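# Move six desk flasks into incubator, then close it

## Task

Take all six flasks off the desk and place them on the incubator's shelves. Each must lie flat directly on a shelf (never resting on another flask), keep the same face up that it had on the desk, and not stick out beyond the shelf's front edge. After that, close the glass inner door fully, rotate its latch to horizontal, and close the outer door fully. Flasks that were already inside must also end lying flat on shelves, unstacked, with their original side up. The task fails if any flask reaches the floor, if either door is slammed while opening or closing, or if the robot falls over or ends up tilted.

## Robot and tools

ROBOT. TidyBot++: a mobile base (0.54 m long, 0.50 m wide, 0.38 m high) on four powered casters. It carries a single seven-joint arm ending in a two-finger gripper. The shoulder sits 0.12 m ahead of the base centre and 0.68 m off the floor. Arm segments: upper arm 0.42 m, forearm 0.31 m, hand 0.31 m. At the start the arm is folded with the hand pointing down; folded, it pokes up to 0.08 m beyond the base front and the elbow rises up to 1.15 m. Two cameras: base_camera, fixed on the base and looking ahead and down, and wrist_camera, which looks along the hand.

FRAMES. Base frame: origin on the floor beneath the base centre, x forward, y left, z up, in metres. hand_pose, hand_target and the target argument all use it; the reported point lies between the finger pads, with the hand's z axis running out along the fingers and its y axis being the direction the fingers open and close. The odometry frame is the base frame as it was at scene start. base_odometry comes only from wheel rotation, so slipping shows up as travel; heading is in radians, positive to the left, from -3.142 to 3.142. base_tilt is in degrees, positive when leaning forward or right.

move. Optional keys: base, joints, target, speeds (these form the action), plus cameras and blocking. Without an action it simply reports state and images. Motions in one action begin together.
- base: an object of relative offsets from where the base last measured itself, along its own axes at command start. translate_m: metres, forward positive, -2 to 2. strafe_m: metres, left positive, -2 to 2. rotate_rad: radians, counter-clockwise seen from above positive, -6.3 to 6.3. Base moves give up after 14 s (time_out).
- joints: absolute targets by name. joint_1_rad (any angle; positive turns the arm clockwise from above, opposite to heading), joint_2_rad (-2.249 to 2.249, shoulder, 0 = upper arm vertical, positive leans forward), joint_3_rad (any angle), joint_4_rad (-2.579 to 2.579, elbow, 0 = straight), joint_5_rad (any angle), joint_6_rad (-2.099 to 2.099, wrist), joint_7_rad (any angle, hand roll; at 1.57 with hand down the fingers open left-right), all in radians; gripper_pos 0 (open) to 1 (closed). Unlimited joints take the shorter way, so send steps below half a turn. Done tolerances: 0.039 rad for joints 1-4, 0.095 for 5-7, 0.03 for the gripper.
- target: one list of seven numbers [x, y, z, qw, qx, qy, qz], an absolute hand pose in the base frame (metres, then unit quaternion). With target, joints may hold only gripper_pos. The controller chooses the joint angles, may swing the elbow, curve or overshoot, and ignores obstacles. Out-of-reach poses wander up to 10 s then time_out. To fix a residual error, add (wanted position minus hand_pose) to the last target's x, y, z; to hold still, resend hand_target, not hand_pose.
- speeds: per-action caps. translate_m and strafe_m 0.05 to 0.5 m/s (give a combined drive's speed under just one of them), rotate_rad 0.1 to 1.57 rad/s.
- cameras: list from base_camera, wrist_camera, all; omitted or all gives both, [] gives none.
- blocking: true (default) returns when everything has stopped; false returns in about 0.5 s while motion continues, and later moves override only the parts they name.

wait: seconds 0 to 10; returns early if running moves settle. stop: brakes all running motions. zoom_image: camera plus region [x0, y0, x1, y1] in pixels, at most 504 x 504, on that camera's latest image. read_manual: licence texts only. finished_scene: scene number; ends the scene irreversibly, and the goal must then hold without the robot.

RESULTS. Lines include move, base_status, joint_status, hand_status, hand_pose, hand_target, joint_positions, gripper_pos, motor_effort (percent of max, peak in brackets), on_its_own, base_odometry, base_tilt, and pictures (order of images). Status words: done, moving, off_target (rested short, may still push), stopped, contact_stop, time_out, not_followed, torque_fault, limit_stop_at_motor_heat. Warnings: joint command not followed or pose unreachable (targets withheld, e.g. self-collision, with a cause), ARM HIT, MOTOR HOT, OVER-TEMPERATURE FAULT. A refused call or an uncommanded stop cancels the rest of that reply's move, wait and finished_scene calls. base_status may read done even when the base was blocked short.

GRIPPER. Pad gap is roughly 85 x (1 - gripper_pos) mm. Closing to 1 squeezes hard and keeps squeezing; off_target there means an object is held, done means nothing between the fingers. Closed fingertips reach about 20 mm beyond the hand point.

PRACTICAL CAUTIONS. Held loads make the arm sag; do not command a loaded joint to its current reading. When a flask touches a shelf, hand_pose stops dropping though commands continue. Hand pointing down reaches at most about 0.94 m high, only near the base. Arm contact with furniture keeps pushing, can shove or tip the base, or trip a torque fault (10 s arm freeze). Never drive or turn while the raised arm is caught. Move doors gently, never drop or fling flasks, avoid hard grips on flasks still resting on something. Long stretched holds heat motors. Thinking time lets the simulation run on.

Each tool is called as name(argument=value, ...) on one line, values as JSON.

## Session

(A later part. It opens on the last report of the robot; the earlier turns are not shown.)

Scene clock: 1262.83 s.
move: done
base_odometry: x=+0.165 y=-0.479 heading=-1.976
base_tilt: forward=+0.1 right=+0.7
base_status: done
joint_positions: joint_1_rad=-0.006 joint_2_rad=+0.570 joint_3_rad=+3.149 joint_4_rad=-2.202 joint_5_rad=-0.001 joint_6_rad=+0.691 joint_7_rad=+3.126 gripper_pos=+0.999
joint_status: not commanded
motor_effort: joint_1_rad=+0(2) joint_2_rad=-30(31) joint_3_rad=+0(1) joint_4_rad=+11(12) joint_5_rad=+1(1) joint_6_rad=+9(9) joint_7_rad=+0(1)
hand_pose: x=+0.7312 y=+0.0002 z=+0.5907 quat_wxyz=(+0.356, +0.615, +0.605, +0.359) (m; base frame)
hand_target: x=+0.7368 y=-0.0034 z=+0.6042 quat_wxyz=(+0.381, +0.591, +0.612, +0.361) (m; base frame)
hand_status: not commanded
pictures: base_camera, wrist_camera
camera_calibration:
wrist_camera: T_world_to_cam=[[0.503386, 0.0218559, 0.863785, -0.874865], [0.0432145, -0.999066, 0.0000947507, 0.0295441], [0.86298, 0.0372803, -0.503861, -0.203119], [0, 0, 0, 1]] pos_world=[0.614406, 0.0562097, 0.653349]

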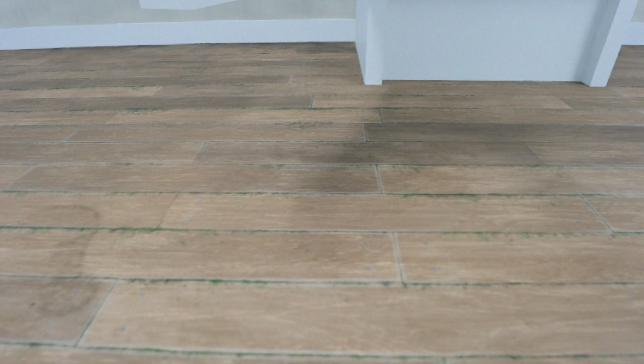

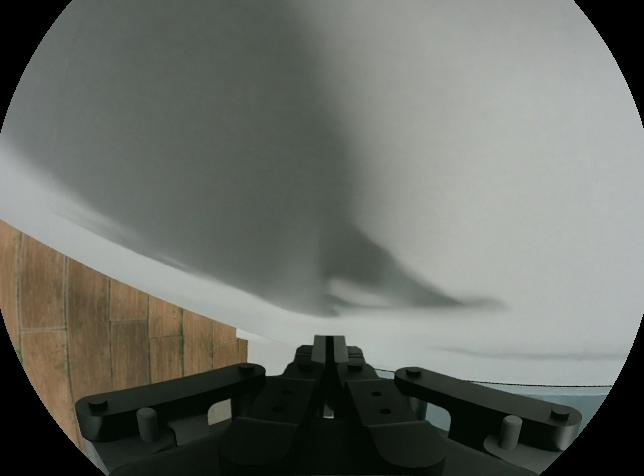

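move(base={"translate_m": 0.13, "strafe_m": 0.008}, speeds={"translate_m": 0.1}, cameras=["wrist_camera"])

Scene clock: 1268.53 s.
move: done
base_odometry: x=+0.121 y=-0.602 heading=-1.977
base_tilt: forward=+0.1 right=+0.7
base_status: done
joint_positions: joint_1_rad=+0.070 joint_2_rad=+0.570 joint_3_rad=+3.201 joint_4_rad=-2.245 joint_5_rad=-0.001 joint_6_rad=+0.691 joint_7_rad=+3.126 gripper_pos=+0.999
joint_status: not commanded
motor_effort: joint_1_rad=-14(15) joint_2_rad=-30(30) joint_3_rad=-10(11) joint_4_rad=+19(21) joint_5_rad=+5(5) joint_6_rad=+11(12) joint_7_rad=+1(1)
hand_pose: x=+0.7077 y=-0.0729 z=+0.5745 quat_wxyz=(+0.371, +0.653, +0.580, +0.316) (m; base frame)
hand_target: x=+0.7368 y=-0.0034 z=+0.6042 quat_wxyz=(+0.381, +0.591, +0.612, +0.361) (m; base frame)
hand_status: not commanded
pictures: wrist_camera
camera_calibration:
wrist_camera: T_world_to_cam=[[0.5411, -0.0190447, 0.840742, -0.863976], [-0.0753518, -0.99682, 0.0259161, 0.0267936], [0.837575, -0.0773747, -0.540815, -0.157397], [0, 0, 0, 1]] pos_world=[0.601349, -0.00192429, 0.640564]

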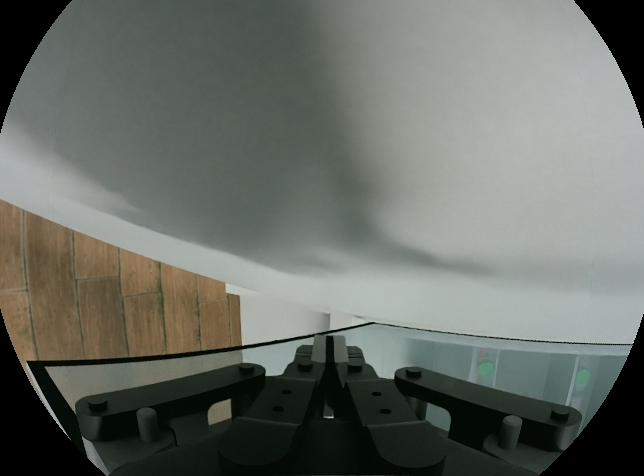

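move(base={"strafe_m": -0.06}, speeds={"strafe_m": 0.08}, cameras=["wrist_camera"])

Scene clock: 1274.03 s.
move: done
base_odometry: x=+0.065 y=-0.578 heading=-1.976
base_tilt: forward=+0.1 right=+0.7
base_status: done
joint_positions: joint_1_rad=+0.006 joint_2_rad=+0.574 joint_3_rad=+3.158 joint_4_rad=-2.211 joint_5_rad=-0.001 joint_6_rad=+0.693 joint_7_rad=+3.128 gripper_pos=+0.999
joint_status: not commanded
motor_effort: joint_1_rad=+0(13) joint_2_rad=-29(32) joint_3_rad=+1(10) joint_4_rad=+11(19) joint_5_rad=+1(5) joint_6_rad=+9(12) joint_7_rad=+0(1)
hand_pose: x=+0.7272 y=-0.0122 z=+0.5857 quat_wxyz=(+0.358, +0.621, +0.602, +0.350) (m; base frame)
hand_target: x=+0.7368 y=-0.0034 z=+0.6042 quat_wxyz=(+0.381, +0.591, +0.612, +0.361) (m; base frame)
hand_status: not commanded
pictures: wrist_camera
camera_calibration:
wrist_camera: T_world_to_cam=[[0.512379, 0.0182844, 0.858565, -0.87177], [0.0249021, -0.999669, 0.0064282, 0.0270887], [0.858398, 0.0180864, -0.512665, -0.193391], [0, 0, 0, 1]] pos_world=[0.612008, 0.0465173, 0.649152]

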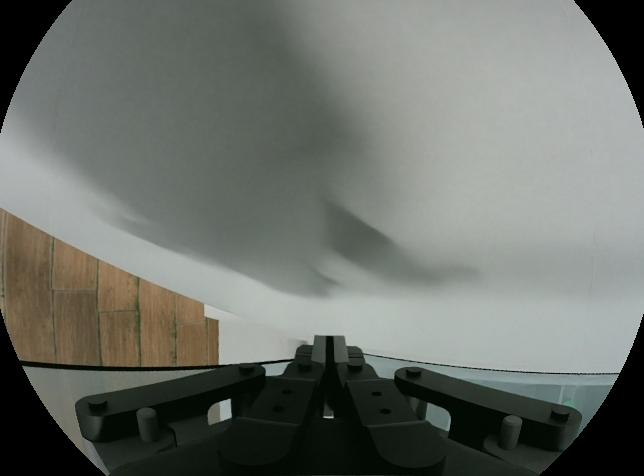

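move(base={"strafe_m": -0.11}, speeds={"strafe_m": 0.1}, cameras=["wrist_camera"])

move(base={"strafe_m": -0.115, "translate_m": 0.012}, speeds={"strafe_m": 0.1}, cameras=["wrist_camera"])

Scene clock: 1282.20 s.
move: done
base_odometry: x=-0.036 y=-0.535 heading=-1.976
base_tilt: forward=+0.1 right=+0.7
base_status: done
joint_positions: joint_1_rad=+0.001 joint_2_rad=+0.574 joint_3_rad=+3.151 joint_4_rad=-2.211 joint_5_rad=-0.001 joint_6_rad=+0.693 joint_7_rad=+3.128 gripper_pos=+0.999
joint_status: not commanded
motor_effort: joint_1_rad=+0(3) joint_2_rad=-30(30) joint_3_rad=+0(2) joint_4_rad=+11(12) joint_5_rad=+1(1) joint_6_rad=+9(9) joint_7_rad=+0(1)
hand_pose: x=+0.7272 y=-0.0051 z=+0.5857 quat_wxyz=(+0.355, +0.618, +0.605, +0.354) (m; base frame)
hand_target: x=+0.7368 y=-0.0034 z=+0.6042 quat_wxyz=(+0.381, +0.591, +0.612, +0.361) (m; base frame)
hand_status: not commanded
pictures: wrist_camera
camera_calibration:
wrist_camera: T_world_to_cam=[[0.512176, 0.020744, 0.85863, -0.871779], [0.0358632, -0.999353, 0.00275121, 0.0282654], [0.858131, 0.0293841, -0.512589, -0.193339], [0, 0, 0, 1]] pos_world=[0.611401, 0.0520124, 0.649355]

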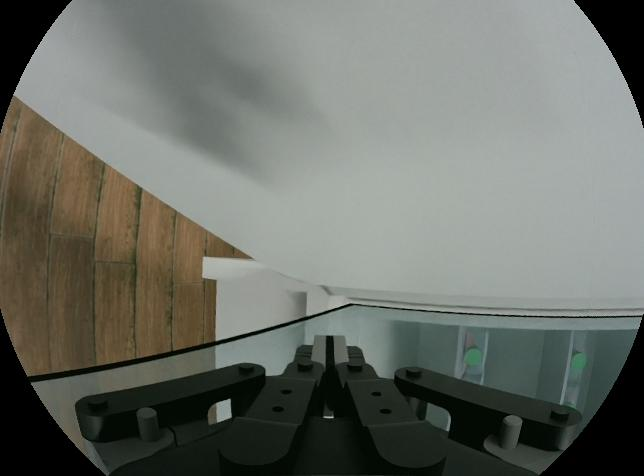

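Scene clock: 1283.90 s.
move: done
base_odometry: x=-0.147 y=-0.500 heading=-1.976
base_tilt: forward=+0.1 right=+0.7
base_status: done
joint_positions: joint_1_rad=+0.000 joint_2_rad=+0.574 joint_3_rad=+3.149 joint_4_rad=-2.211 joint_5_rad=-0.001 joint_6_rad=+0.693 joint_7_rad=+3.128 gripper_pos=+0.999
joint_status: not commanded
motor_effort: joint_1_rad=+0(3) joint_2_rad=-29(30) joint_3_rad=+0(3) joint_4_rad=+11(12) joint_5_rad=+0(1) joint_6_rad=+9(9) joint_7_rad=+1(1)
hand_pose: x=+0.7272 y=-0.0035 z=+0.5857 quat_wxyz=(+0.355, +0.618, +0.606, +0.354) (m; base frame)
hand_target: x=+0.7368 y=-0.0034 z=+0.6042 quat_wxyz=(+0.381, +0.591, +0.612, +0.361) (m; base frame)
hand_status: not commanded
pictures: wrist_camera
camera_calibration:
wrist_camera: T_world_to_cam=[[0.512114, 0.0211135, 0.858658, -0.871838], [0.0383684, -0.999262, 0.00168743, 0.0286218], [0.85806, 0.0320811, -0.512547, -0.193362], [0, 0, 0, 1]] pos_world=[0.611299, 0.0532115, 0.649455]

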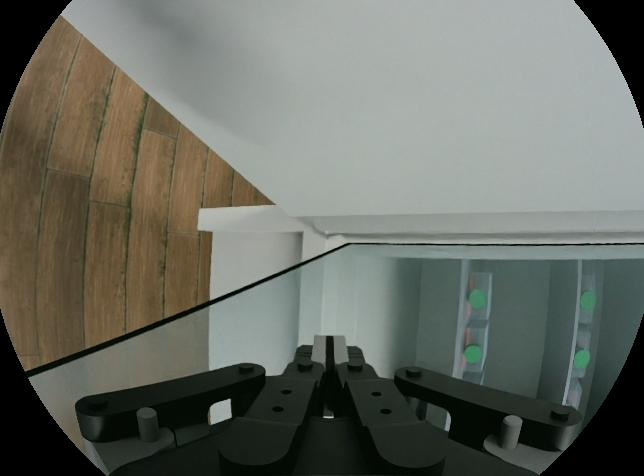

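move(base={"strafe_m": -0.19, "translate_m": 0.06}, speeds={"strafe_m": 0.12}, cameras=["wrist_camera"])

move(base={"strafe_m": -0.1, "translate_m": 0.077}, speeds={"strafe_m": 0.08}, cameras=["wrist_camera"])

Scene clock: 1290.20 s.
move: done
base_odometry: x=-0.345 y=-0.480 heading=-1.977
base_tilt: forward=+0.1 right=+0.7
base_status: done
joint_positions: joint_1_rad=+0.001 joint_2_rad=+0.574 joint_3_rad=+3.148 joint_4_rad=-2.212 joint_5_rad=-0.001 joint_6_rad=+0.693 joint_7_rad=+3.128 gripper_pos=+0.999
joint_status: not commanded
motor_effort: joint_1_rad=-1(4) joint_2_rad=-29(32) joint_3_rad=+0(4) joint_4_rad=+10(14) joint_5_rad=+1(1) joint_6_rad=+9(10) joint_7_rad=+0(1)
hand_pose: x=+0.7271 y=-0.0026 z=+0.5857 quat_wxyz=(+0.354, +0.618, +0.606, +0.355) (m; base frame)
hand_target: x=+0.7368 y=-0.0034 z=+0.6042 quat_wxyz=(+0.381, +0.591, +0.612, +0.361) (m; base frame)
hand_status: not commanded
pictures: wrist_camera
camera_calibration:
wrist_camera: T_world_to_cam=[[0.512122, 0.021248, 0.85865, -0.871759], [0.0398977, -0.999203, 0.000930007, 0.0289827], [0.857985, 0.0337819, -0.512562, -0.193251], [0, 0, 0, 1]] pos_world=[0.611098, 0.0540111, 0.649456]

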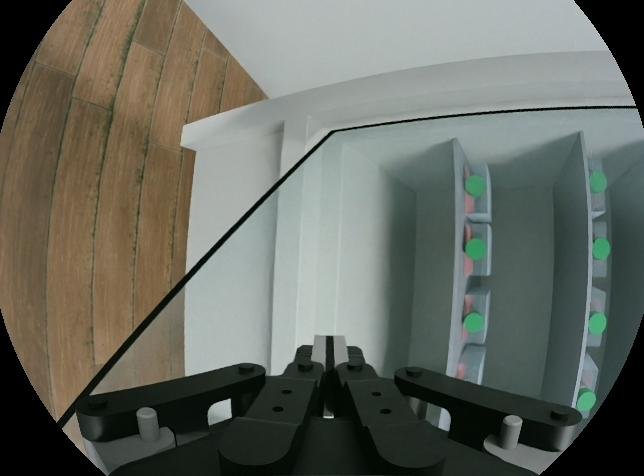

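Scene clock: 1292.30 s.
move: done
base_odometry: x=-0.468 y=-0.511 heading=-1.977
base_tilt: forward=+0.1 right=+0.7
base_status: done
joint_positions: joint_1_rad=-0.001 joint_2_rad=+0.574 joint_3_rad=+3.147 joint_4_rad=-2.211 joint_5_rad=-0.001 joint_6_rad=+0.693 joint_7_rad=+3.128 gripper_pos=+0.999
joint_status: not commanded
motor_effort: joint_1_rad=+0(3) joint_2_rad=-30(30) joint_3_rad=+0(3) joint_4_rad=+11(14) joint_5_rad=+1(1) joint_6_rad=+9(10) joint_7_rad=+0(2)
hand_pose: x=+0.7275 y=-0.0014 z=+0.5861 quat_wxyz=(+0.354, +0.617, +0.607, +0.355) (m; base frame)
hand_target: x=+0.7368 y=-0.0034 z=+0.6042 quat_wxyz=(+0.381, +0.591, +0.612, +0.361) (m; base frame)
hand_status: not commanded
pictures: wrist_camera
camera_calibration:
wrist_camera: T_world_to_cam=[[0.511288, 0.0220699, 0.859126, -0.872034], [0.0419488, -0.99912, 0.000701347, 0.0287583], [0.858385, 0.0356807, -0.511763, -0.194253], [0, 0, 0, 1]] pos_world=[0.611397, 0.0549097, 0.649755]

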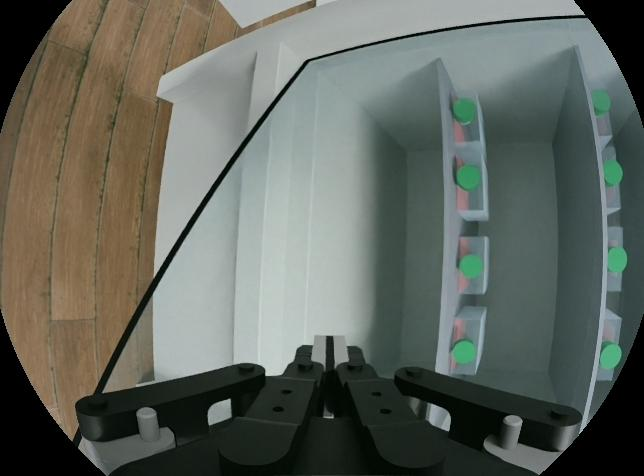

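move(base={"strafe_m": -0.088, "translate_m": 0.144}, speeds={"translate_m": 0.1}, cameras=["wrist_camera"])

move(base={"strafe_m": -0.024, "translate_m": 0.085}, speeds={"translate_m": 0.06}, cameras=["wrist_camera"])

Scene clock: 1298.53 s.
move: done
base_odometry: x=-0.606 y=-0.609 heading=-1.977
base_tilt: forward=+0.2 right=+0.7
base_status: done
joint_positions: joint_1_rad=-0.001 joint_2_rad=+0.574 joint_3_rad=+3.147 joint_4_rad=-2.208 joint_5_rad=-0.001 joint_6_rad=+0.693 joint_7_rad=+3.128 gripper_pos=+0.999
joint_status: not commanded
motor_effort: joint_1_rad=+0(4) joint_2_rad=-29(31) joint_3_rad=+0(4) joint_4_rad=+11(17) joint_5_rad=+1(1) joint_6_rad=+9(11) joint_7_rad=+0(2)
hand_pose: x=+0.7285 y=-0.0009 z=+0.5869 quat_wxyz=(+0.354, +0.616, +0.606, +0.356) (m; base frame)
hand_target: x=+0.7368 y=-0.0034 z=+0.6042 quat_wxyz=(+0.381, +0.591, +0.612, +0.361) (m; base frame)
hand_status: not commanded
pictures: wrist_camera
camera_calibration:
wrist_camera: T_world_to_cam=[[0.509368, 0.0224174, 0.860257, -0.872545], [0.0428979, -0.999079, 0.000634636, 0.0285834], [0.859479, 0.0365799, -0.50986, -0.196606], [0, 0, 0, 1]] pos_world=[0.612199, 0.0553091, 0.650354]

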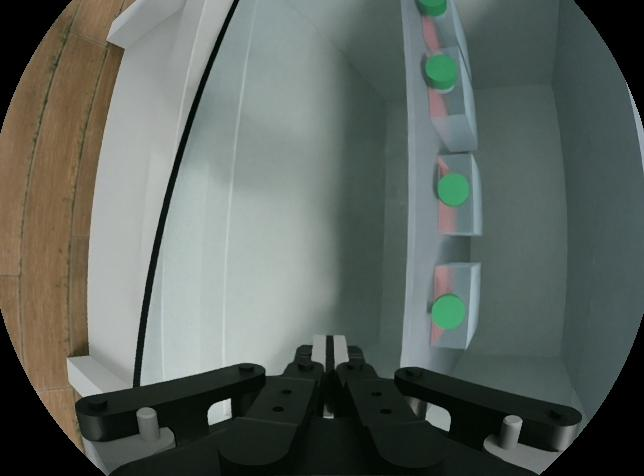

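Scene clock: 1300.50 s.
move: done
base_odometry: x=-0.662 y=-0.678 heading=-1.977
base_tilt: forward=+0.1 right=+0.7
base_status: done
joint_positions: joint_1_rad=-0.001 joint_2_rad=+0.574 joint_3_rad=+3.147 joint_4_rad=-2.207 joint_5_rad=-0.001 joint_6_rad=+0.693 joint_7_rad=+3.128 gripper_pos=+0.999
joint_status: not commanded
motor_effort: joint_1_rad=-1(2) joint_2_rad=-30(31) joint_3_rad=+1(2) joint_4_rad=+11(15) joint_5_rad=+0(1) joint_6_rad=+9(11) joint_7_rad=+0(1)
hand_pose: x=+0.7292 y=-0.0008 z=+0.5873 quat_wxyz=(+0.355, +0.616, +0.606, +0.357) (m; base frame)
hand_target: x=+0.7368 y=-0.0034 z=+0.6042 quat_wxyz=(+0.381, +0.591, +0.612, +0.361) (m; base frame)
hand_status: not commanded
pictures: wrist_camera
camera_calibration:
wrist_camera: T_world_to_cam=[[0.508285, 0.0224748, 0.860896, -0.872816], [0.0430135, -0.999074, 0.000686378, 0.0285568], [0.860114, 0.0366812, -0.508781, -0.197985], [0, 0, 0, 1]] pos_world=[0.6127, 0.055409, 0.650653]

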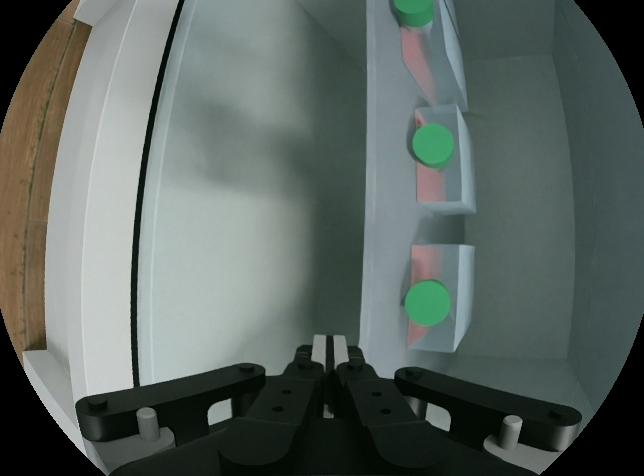

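move(base={"translate_m": 0.025, "strafe_m": -0.003}, speeds={"translate_m": 0.05})

Scene clock: 1311.63 s.
move: done
base_odometry: x=-0.674 y=-0.699 heading=-1.977
base_tilt: forward=+0.1 right=+0.7
base_status: done
joint_positions: joint_1_rad=-0.003 joint_2_rad=+0.555 joint_3_rad=+3.146 joint_4_rad=-2.241 joint_5_rad=-0.001 joint_6_rad=+0.694 joint_7_rad=+3.128 gripper_pos=+0.999
joint_status: not commanded
motor_effort: joint_1_rad=+1(3) joint_2_rad=-25(30) joint_3_rad=+2(3) joint_4_rad=+17(21) joint_5_rad=+0(1) joint_6_rad=+11(11) joint_7_rad=+0(1)
hand_pose: x=+0.7155 y=+0.0004 z=+0.5856 quat_wxyz=(+0.349, +0.618, +0.610, +0.352) (m; base frame)
hand_target: x=+0.7368 y=-0.0034 z=+0.6042 quat_wxyz=(+0.381, +0.591, +0.612, +0.361) (m; base frame)
hand_status: not commanded
pictures: base_camera, wrist_camera
camera_calibration:
wrist_camera: T_world_to_cam=[[0.521651, 0.0230611, 0.852847, -0.869284], [0.0448589, -0.998993, -0.000425442, 0.0296136], [0.851979, 0.0384797, -0.52216, -0.173535], [0, 0, 0, 1]] pos_world=[0.599983, 0.056308, 0.650766]

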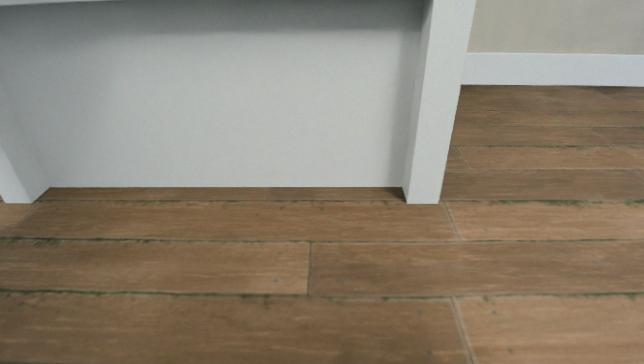

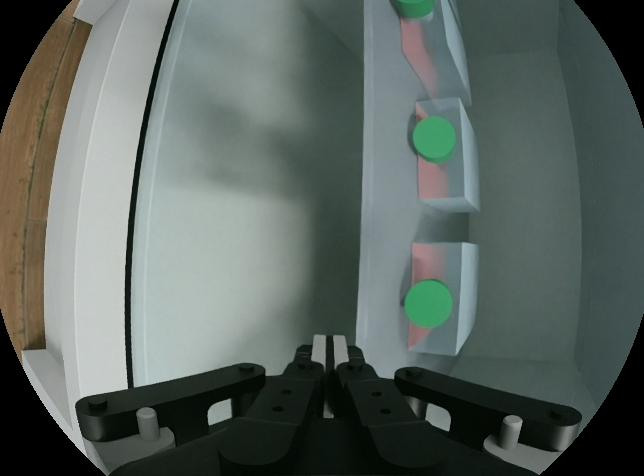

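move(base={"translate_m": 0.015}, speeds={"translate_m": 0.05})

zoom_image(camera="wrist_camera", region=[20, 0, 380, 400])

Scene clock: 1315.53 s.
move: done
base_odometry: x=-0.680 y=-0.713 heading=-1.977
base_tilt: forward=+0.1 right=+0.6
base_status: done
joint_positions: joint_1_rad=-0.003 joint_2_rad=+0.533 joint_3_rad=+3.146 joint_4_rad=-2.276 joint_5_rad=-0.001 joint_6_rad=+0.694 joint_7_rad=+3.128 gripper_pos=+0.999
joint_status: not commanded
motor_effort: joint_1_rad=+2(3) joint_2_rad=-21(26) joint_3_rad=+2(4) joint_4_rad=+24(28) joint_5_rad=+0(1) joint_6_rad=+12(13) joint_7_rad=+0(1)
hand_pose: x=+0.7016 y=+0.0005 z=+0.5856 quat_wxyz=(+0.345, +0.620, +0.612, +0.349) (m; base frame)
hand_target: x=+0.7368 y=-0.0034 z=+0.6042 quat_wxyz=(+0.381, +0.591, +0.612, +0.361) (m; base frame)
hand_status: not commanded
pictures: base_camera, wrist_camera
camera_calibration:
wrist_camera: T_world_to_cam=[[0.532573, 0.0229447, 0.846073, -0.865718], [0.0449579, -0.998988, -0.00120778, 0.0307544], [0.845189, 0.0386809, -0.533066, -0.150491], [0, 0, 0, 1]] pos_world=[0.586869, 0.0564081, 0.652276]

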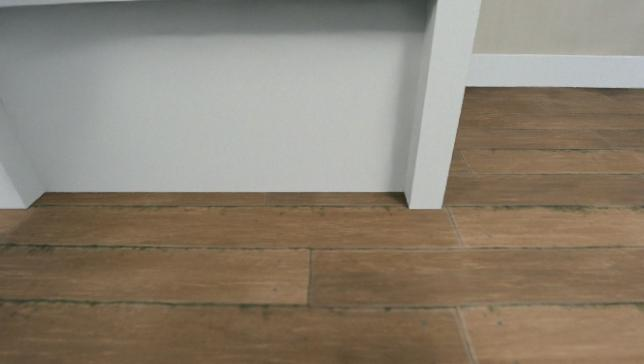

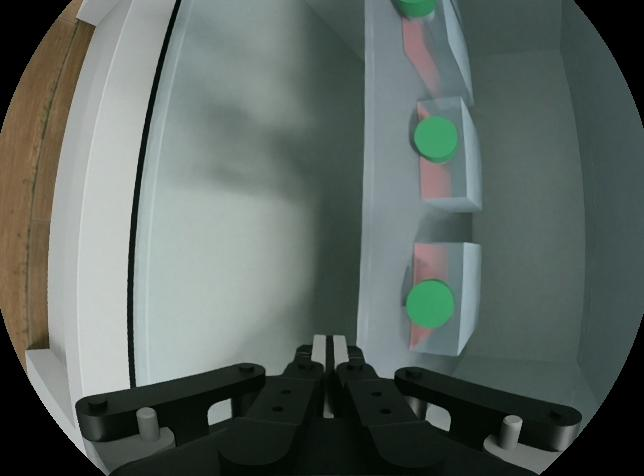

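Scaled by 1.260.

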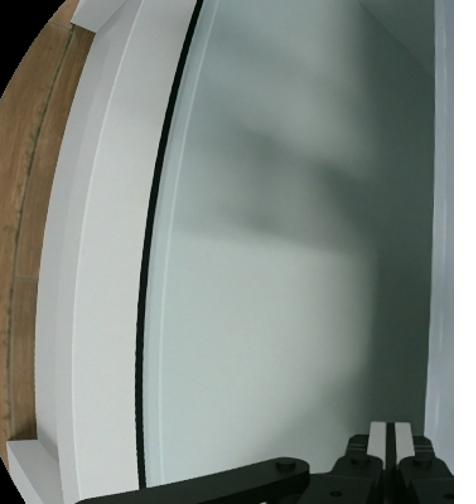

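move(base={"translate_m": -0.2}, speeds={"translate_m": 0.15}, cameras=[])

move(joints={"joint_1_rad": 0.0, "joint_2_rad": 0.43, "joint_4_rad": -2.55, "joint_6_rad": 1.42, "joint_7_rad": 1.6, "gripper_pos": 0.3})

Scene clock: 1319.30 s.
move: done
base_odometry: x=-0.601 y=-0.529 heading=-1.977
base_tilt: forward=+0.1 right=+0.6
base_status: done
joint_positions: joint_1_rad=-0.002 joint_2_rad=+0.571 joint_3_rad=+3.147 joint_4_rad=-2.201 joint_5_rad=-0.001 joint_6_rad=+0.700 joint_7_rad=+3.128 gripper_pos=+0.999
joint_status: not commanded
motor_effort: joint_1_rad=+0(2) joint_2_rad=-29(31) joint_3_rad=+0(3) joint_4_rad=+11(23) joint_5_rad=+1(1) joint_6_rad=+9(13) joint_7_rad=+0(1)
hand_pose: x=+0.7329 y=-0.0006 z=+0.5927 quat_wxyz=(+0.359, +0.613, +0.604, +0.361) (m; base frame)
hand_target: x=+0.7368 y=-0.0034 z=+0.6042 quat_wxyz=(+0.381, +0.591, +0.612, +0.361) (m; base frame)
hand_status: not commanded
pictures: none
No camera images: "cameras" was empty.

Scene clock: 1321.53 s.
move: done
base_odometry: x=-0.601 y=-0.529 heading=-1.977
base_tilt: forward=+0.1 right=+0.7
base_status: not commanded
joint_positions: joint_1_rad=-0.002 joint_2_rad=+0.450 joint_3_rad=+3.147 joint_4_rad=-2.537 joint_5_rad=-0.001 joint_6_rad=+1.368 joint_7_rad=+1.658 gripper_pos=+0.300
joint_status: all done
motor_effort: joint_1_rad=-1(1) joint_2_rad=-23(31) joint_3_rad=+1(1) joint_4_rad=+8(11) joint_5_rad=+1(1) joint_6_rad=+10(11) joint_7_rad=+1(2)
hand_pose: x=+0.6614 y=-0.0003 z=+0.7346 quat_wxyz=(+0.032, +0.724, +0.031, +0.689) (m; base frame)
hand_target: x=+0.6563 y=-0.0025 z=+0.7573 quat_wxyz=(+0.014, +0.703, +0.009, +0.711) (m; base frame)
hand_status: not commanded
pictures: base_camera, wrist_camera
camera_calibration:
wrist_camera: T_world_to_cam=[[0.0193588, -0.99208, 0.124104, -0.100781], [-0.00801321, -0.124278, -0.992215, 0.795181], [0.99978, 0.0182136, -0.0103556, -0.523344], [0, 0, 0, 1]] pos_world=[0.531552, 0.00837208, 0.796079]

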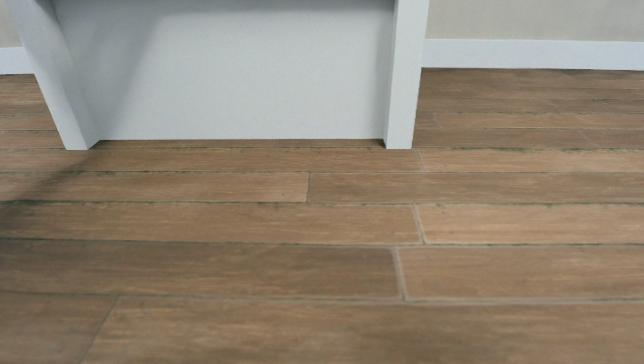

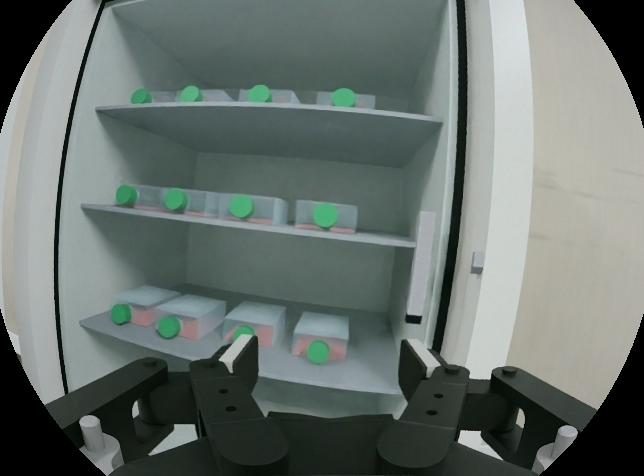

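zoom_image(camera="wrist_camera", region=[360, 180, 520, 360])

Scaled by 2.800.

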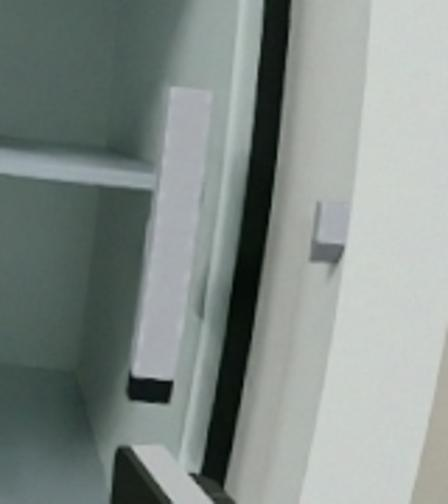

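move(base={"strafe_m": -0.089, "translate_m": 0.05}, speeds={"translate_m": 0.1}, joints={"joint_2_rad": 0.42, "joint_4_rad": -2.55, "joint_6_rad": 1.455, "joint_7_rad": 1.52, "gripper_pos": 0.3})

zoom_image(camera="wrist_camera", region=[240, 200, 480, 400])

Scene clock: 1334.67 s.
move: done
base_odometry: x=-0.703 y=-0.539 heading=-1.978
base_tilt: forward=+0.2 right=+0.7
base_status: done
joint_positions: joint_1_rad=-0.002 joint_2_rad=+0.440 joint_3_rad=+3.147 joint_4_rad=-2.540 joint_5_rad=-0.001 joint_6_rad=+1.410 joint_7_rad=+1.560 gripper_pos=+0.300
joint_status: all done
motor_effort: joint_1_rad=-1(3) joint_2_rad=-23(24) joint_3_rad=+0(2) joint_4_rad=+8(9) joint_5_rad=+1(1) joint_6_rad=+10(11) joint_7_rad=+1(1)
hand_pose: x=+0.6602 y=-0.0005 z=+0.7527 quat_wxyz=(-0.001, +0.707, -0.004, +0.708) (m; base frame)
hand_target: x=+0.6551 y=-0.0024 z=+0.7736 quat_wxyz=(-0.014, +0.687, -0.019, +0.726) (m; base frame)
hand_status: not commanded
pictures: base_camera, wrist_camera
camera_calibration:
wrist_camera: T_world_to_cam=[[0.0127246, -0.999538, 0.0276133, -0.0262169], [0.0426372, -0.0270481, -0.998724, 0.784659], [0.99901, 0.0138858, 0.0422734, -0.561101], [0, 0, 0, 1]] pos_world=[0.527423, 0.00280998, 0.808101]

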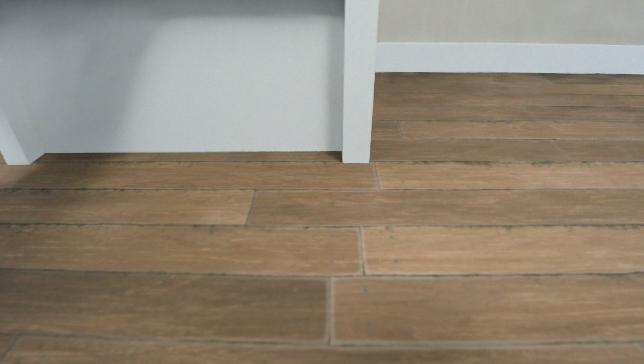

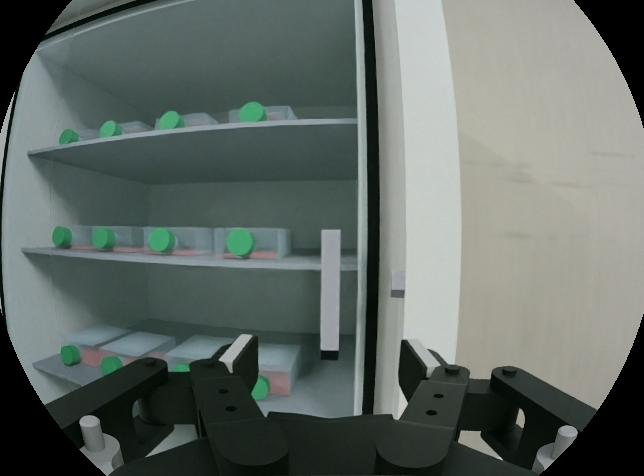

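Scaled by 2.100.

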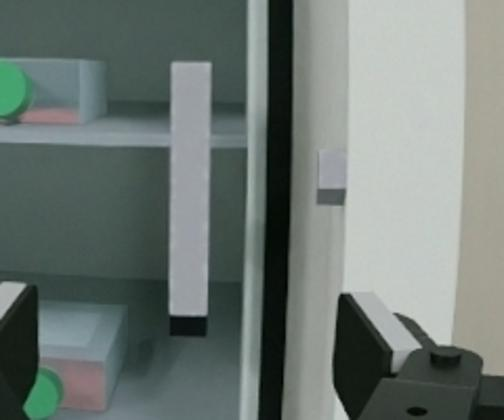

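zoom_image(camera="wrist_camera", region=[290, 215, 370, 375])

Scaled by 3.150.

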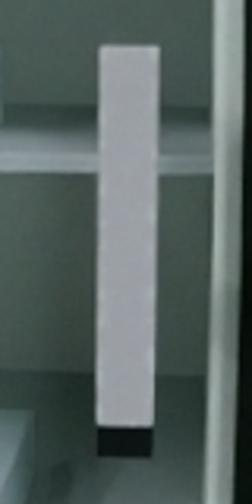

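move(base={"strafe_m": 0.1, "translate_m": 0.02}, speeds={"translate_m": 0.2})

zoom_image(camera="wrist_camera", region=[380, 210, 500, 370])

Scene clock: 1341.67 s.
move: done
base_odometry: x=-0.619 y=-0.597 heading=-1.978
base_tilt: forward=+0.1 right=+0.7
base_status: done
joint_positions: joint_1_rad=-0.002 joint_2_rad=+0.438 joint_3_rad=+3.148 joint_4_rad=-2.540 joint_5_rad=-0.001 joint_6_rad=+1.410 joint_7_rad=+1.560 gripper_pos=+0.300
joint_status: not commanded
motor_effort: joint_1_rad=-1(2) joint_2_rad=-22(24) joint_3_rad=+1(2) joint_4_rad=+8(9) joint_5_rad=+1(2) joint_6_rad=+10(10) joint_7_rad=+1(2)
hand_pose: x=+0.6600 y=-0.0005 z=+0.7536 quat_wxyz=(-0.001, +0.706, -0.004, +0.708) (m; base frame)
hand_target: x=+0.6551 y=-0.0024 z=+0.7736 quat_wxyz=(-0.014, +0.687, -0.019, +0.726) (m; base frame)
hand_status: not commanded
pictures: base_camera, wrist_camera
camera_calibration:
wrist_camera: T_world_to_cam=[[0.0127735, -0.999534, 0.0277384, -0.026358], [0.0443417, -0.0271471, -0.998648, 0.784414], [0.998935, 0.0139862, 0.0439742, -0.562066], [0, 0, 0, 1]] pos_world=[0.527022, 0.00281004, 0.808801]

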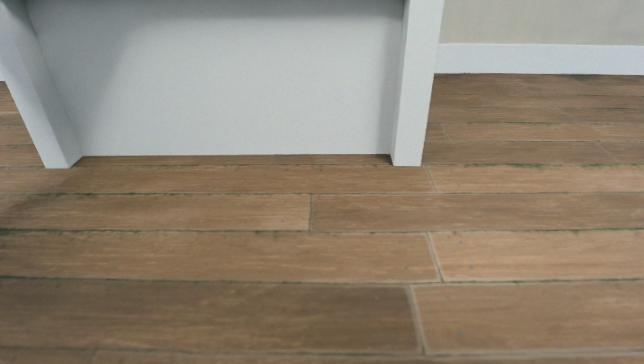

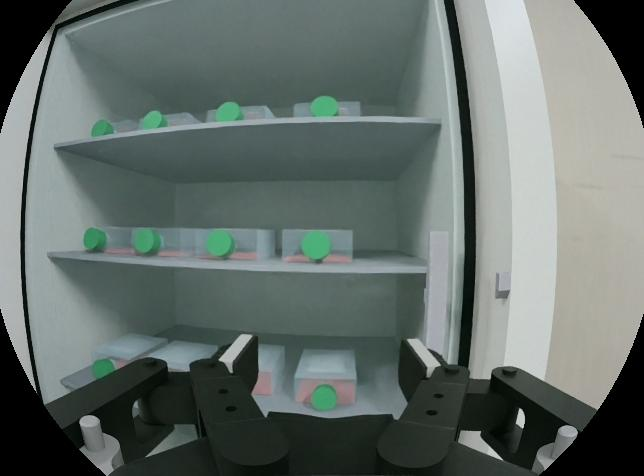

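Scaled by 3.150.

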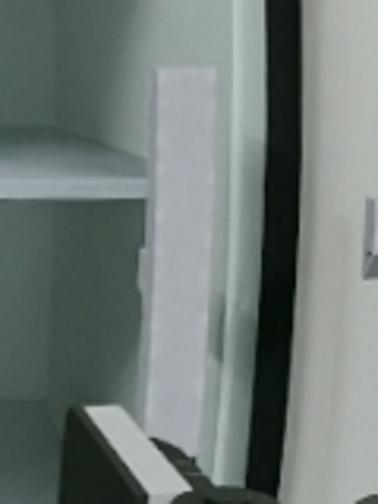

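move(base={"strafe_m": -0.098, "translate_m": 0.11}, speeds={"translate_m": 0.1}, joints={"gripper_pos": 0.5})

zoom_image(camera="wrist_camera", region=[200, 200, 460, 420])

Scene clock: 1346.37 s.
move: done
base_odometry: x=-0.753 y=-0.660 heading=-1.977
base_tilt: forward=+0.1 right=+0.7
base_status: done
joint_positions: joint_1_rad=-0.002 joint_2_rad=+0.436 joint_3_rad=+3.148 joint_4_rad=-2.541 joint_5_rad=-0.001 joint_6_rad=+1.411 joint_7_rad=+1.560 gripper_pos=+0.500
joint_status: all done
motor_effort: joint_1_rad=+0(2) joint_2_rad=-23(24) joint_3_rad=+0(1) joint_4_rad=+8(9) joint_5_rad=+1(1) joint_6_rad=+10(11) joint_7_rad=+1(2)
hand_pose: x=+0.6596 y=-0.0005 z=+0.7545 quat_wxyz=(-0.001, +0.706, -0.004, +0.709) (m; base frame)
hand_target: x=+0.6551 y=-0.0024 z=+0.7736 quat_wxyz=(-0.014, +0.687, -0.019, +0.726) (m; base frame)
hand_status: not commanded
pictures: base_camera, wrist_camera
camera_calibration:
wrist_camera: T_world_to_cam=[[0.0125372, -0.999536, 0.0277452, -0.026352], [0.0456333, -0.0271465, -0.998589, 0.784405], [0.99888, 0.0137856, 0.0452718, -0.562616], [0, 0, 0, 1]] pos_world=[0.526521, 0.00271007, 0.809501]

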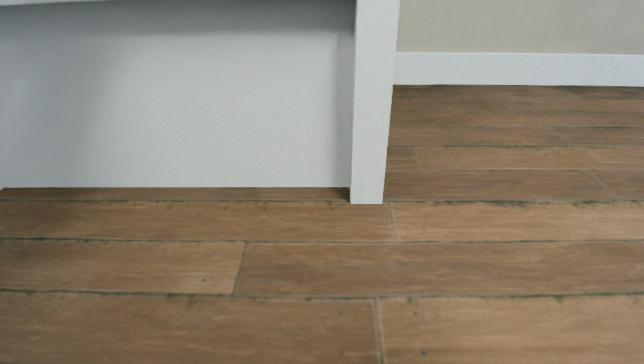

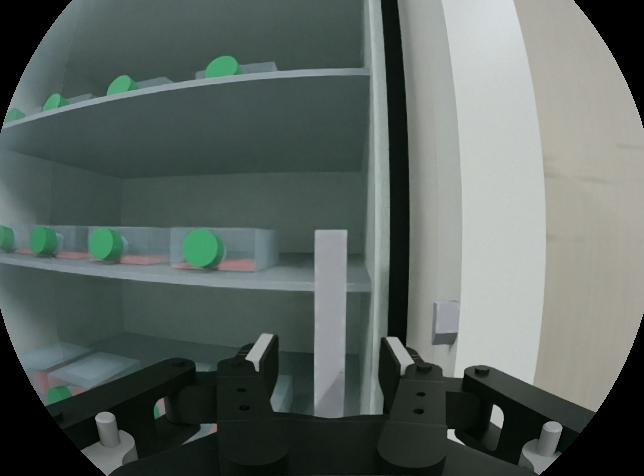

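Scaled by 1.938.

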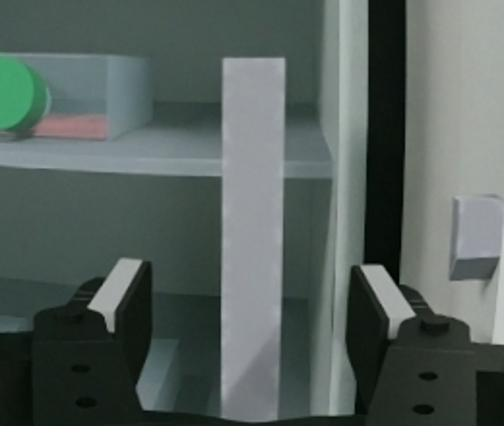

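move(base={"translate_m": 0.048, "strafe_m": -0.001}, speeds={"translate_m": 0.05})

zoom_image(camera="wrist_camera", region=[200, 200, 460, 420])

Scene clock: 1349.17 s.
move: done
base_odometry: x=-0.773 y=-0.704 heading=-1.978
base_tilt: forward=+0.2 right=+0.6
base_status: done
joint_positions: joint_1_rad=-0.002 joint_2_rad=+0.435 joint_3_rad=+3.148 joint_4_rad=-2.541 joint_5_rad=-0.001 joint_6_rad=+1.411 joint_7_rad=+1.560 gripper_pos=+0.500
joint_status: not commanded
motor_effort: joint_1_rad=-1(1) joint_2_rad=-22(25) joint_3_rad=+0(1) joint_4_rad=+8(9) joint_5_rad=+1(1) joint_6_rad=+10(10) joint_7_rad=+1(1)
hand_pose: x=+0.6593 y=-0.0006 z=+0.7549 quat_wxyz=(-0.001, +0.705, -0.004, +0.709) (m; base frame)
hand_target: x=+0.6551 y=-0.0024 z=+0.7736 quat_wxyz=(-0.014, +0.687, -0.019, +0.726) (m; base frame)
hand_status: not commanded
pictures: base_camera, wrist_camera
camera_calibration:
wrist_camera: T_world_to_cam=[[0.0125184, -0.999536, 0.0277552, -0.0263561], [0.0463361, -0.0271477, -0.998557, 0.784318], [0.998847, 0.0137864, 0.0459748, -0.562982], [0, 0, 0, 1]] pos_world=[0.52632, 0.00271007, 0.809801]

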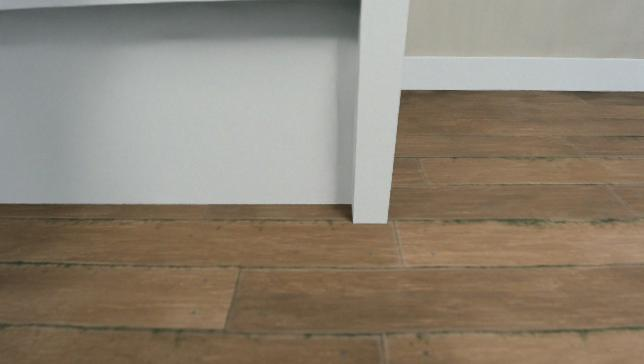

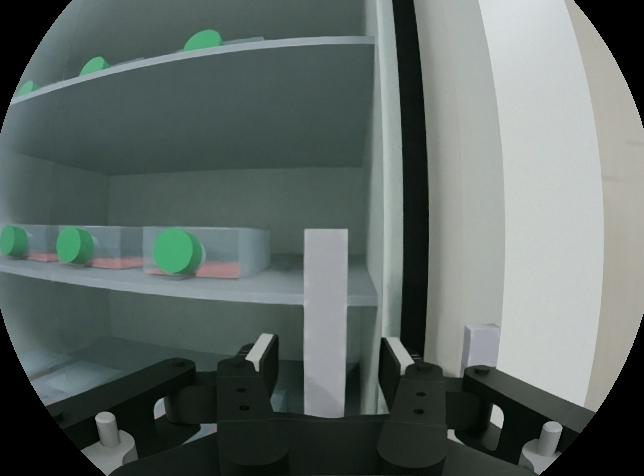

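Scaled by 1.938.

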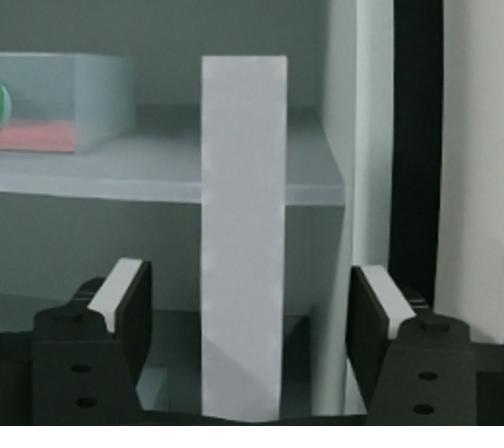

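move(base={"translate_m": 0.01}, speeds={"translate_m": 0.05}, joints={"gripper_pos": 0.7})

zoom_image(camera="wrist_camera", region=[200, 200, 460, 420])

Scene clock: 1353.27 s.
move: done
base_odometry: x=-0.777 y=-0.713 heading=-1.978
base_tilt: forward=+0.1 right=+0.7
base_status: done
joint_positions: joint_1_rad=+0.002 joint_2_rad=+0.430 joint_3_rad=+3.149 joint_4_rad=-2.555 joint_5_rad=-0.003 joint_6_rad=+1.418 joint_7_rad=+1.560 gripper_pos=+0.700
joint_status: all done
motor_effort: joint_1_rad=+0(4) joint_2_rad=-22(23) joint_3_rad=+0(2) joint_4_rad=+10(17) joint_5_rad=+1(5) joint_6_rad=+11(12) joint_7_rad=+1(1)
hand_pose: x=+0.6549 y=-0.0039 z=+0.7550 quat_wxyz=(+0.001, +0.706, -0.007, +0.708) (m; base frame)
hand_target: x=+0.6551 y=-0.0024 z=+0.7736 quat_wxyz=(-0.014, +0.687, -0.019, +0.726) (m; base frame)
hand_status: not commanded
pictures: base_camera, wrist_camera
camera_calibration:
wrist_camera: T_world_to_cam=[[0.00532649, -0.999587, 0.0282249, -0.0252308], [0.0449424, -0.0279575, -0.998598, 0.785419], [0.998975, 0.00658752, 0.044775, -0.557666], [0, 0, 0, 1]] pos_world=[0.521931, 0.000411667, 0.81]

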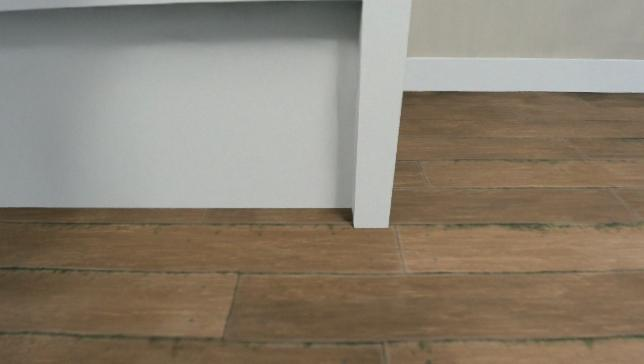

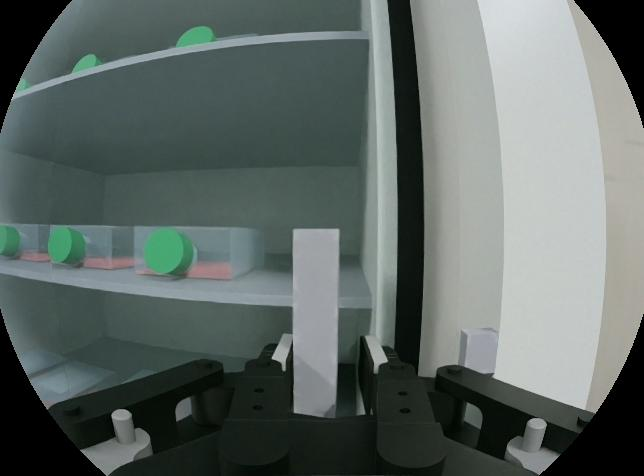

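Scaled by 1.938.

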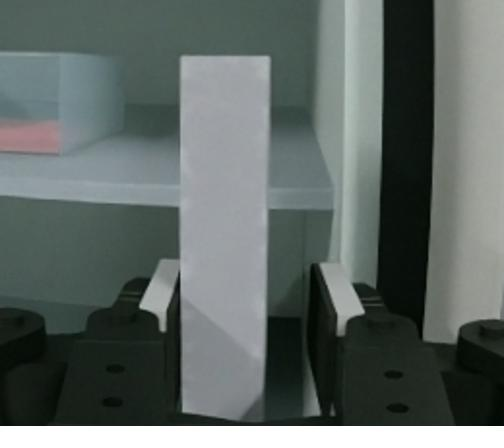

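move(base={"translate_m": -0.006, "strafe_m": 0.005}, speeds={"translate_m": 0.05})

move(joints={"gripper_pos": 0.78})

zoom_image(camera="wrist_camera", region=[200, 200, 460, 420])

Scene clock: 1355.43 s.
move: done
base_odometry: x=-0.770 y=-0.709 heading=-1.978
base_tilt: forward=+0.1 right=+0.6
base_status: done
joint_positions: joint_1_rad=+0.001 joint_2_rad=+0.430 joint_3_rad=+3.149 joint_4_rad=-2.553 joint_5_rad=-0.003 joint_6_rad=+1.418 joint_7_rad=+1.560 gripper_pos=+0.700
joint_status: not commanded
motor_effort: joint_1_rad=+1(2) joint_2_rad=-23(24) joint_3_rad=+0(1) joint_4_rad=+8(10) joint_5_rad=+1(1) joint_6_rad=+10(10) joint_7_rad=+1(1)
hand_pose: x=+0.6554 y=-0.0037 z=+0.7557 quat_wxyz=(+0.001, +0.705, -0.007, +0.709) (m; base frame)
hand_target: x=+0.6551 y=-0.0024 z=+0.7736 quat_wxyz=(-0.014, +0.687, -0.019, +0.726) (m; base frame)
hand_status: not commanded
pictures: base_camera, wrist_camera
camera_calibration:
wrist_camera: T_world_to_cam=[[0.0057717, -0.999584, 0.0282579, -0.0254064], [0.0468518, -0.027957, -0.998511, 0.784835], [0.998885, 0.00708704, 0.046671, -0.559577], [0, 0, 0, 1]] pos_world=[0.522329, 0.000511598, 0.8105]

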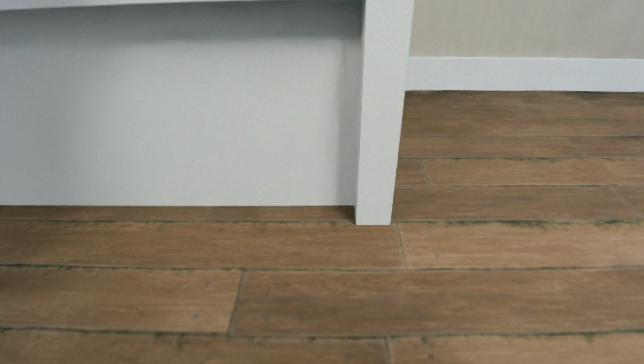

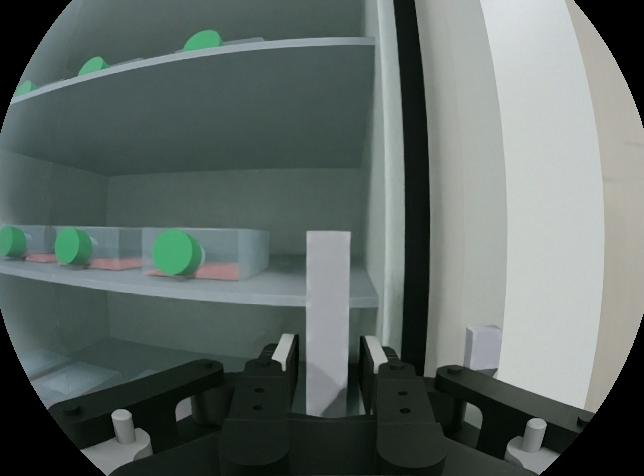

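Scene clock: 1355.93 s.
move: done
base_odometry: x=-0.770 y=-0.709 heading=-1.978
base_tilt: forward=+0.1 right=+0.7
base_status: not commanded
joint_positions: joint_1_rad=+0.001 joint_2_rad=+0.430 joint_3_rad=+3.149 joint_4_rad=-2.553 joint_5_rad=-0.003 joint_6_rad=+1.418 joint_7_rad=+1.560 gripper_pos=+0.780
joint_status: all done
motor_effort: joint_1_rad=-1(1) joint_2_rad=-22(23) joint_3_rad=+1(1) joint_4_rad=+8(8) joint_5_rad=+1(1) joint_6_rad=+10(10) joint_7_rad=+0(1)
hand_pose: x=+0.6554 y=-0.0037 z=+0.7557 quat_wxyz=(+0.001, +0.705, -0.007, +0.709) (m; base frame)
hand_target: x=+0.6551 y=-0.0024 z=+0.7736 quat_wxyz=(-0.014, +0.687, -0.019, +0.726) (m; base frame)
hand_status: not commanded
pictures: base_camera, wrist_camera
camera_calibration:
wrist_camera: T_world_to_cam=[[0.0057717, -0.999584, 0.0282579, -0.0254064], [0.0468518, -0.027957, -0.998511, 0.784835], [0.998885, 0.00708704, 0.046671, -0.559577], [0, 0, 0, 1]] pos_world=[0.522329, 0.000511598, 0.8105]

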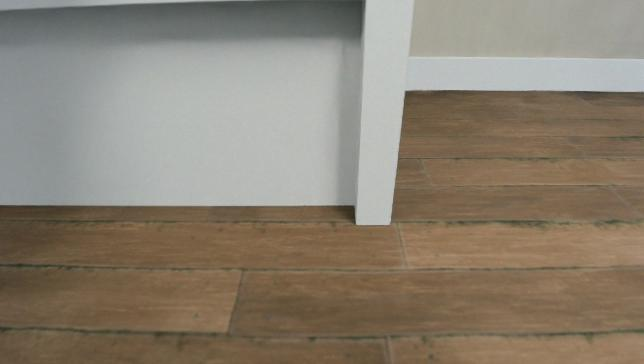

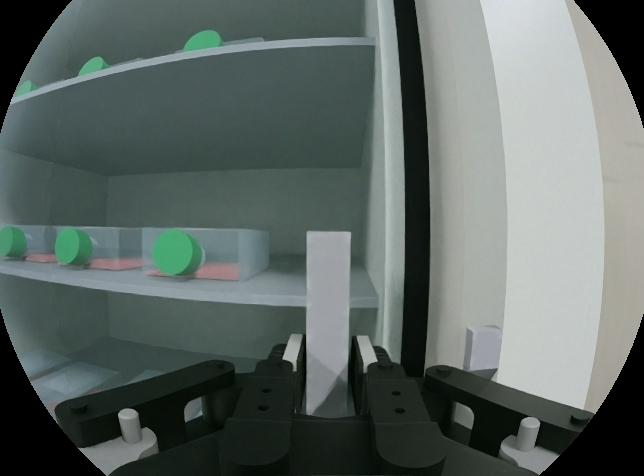

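Scaled by 1.938.

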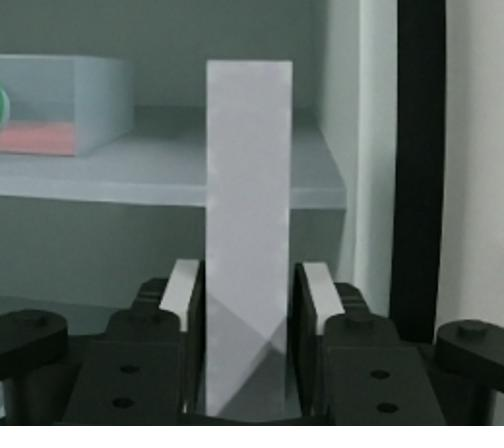

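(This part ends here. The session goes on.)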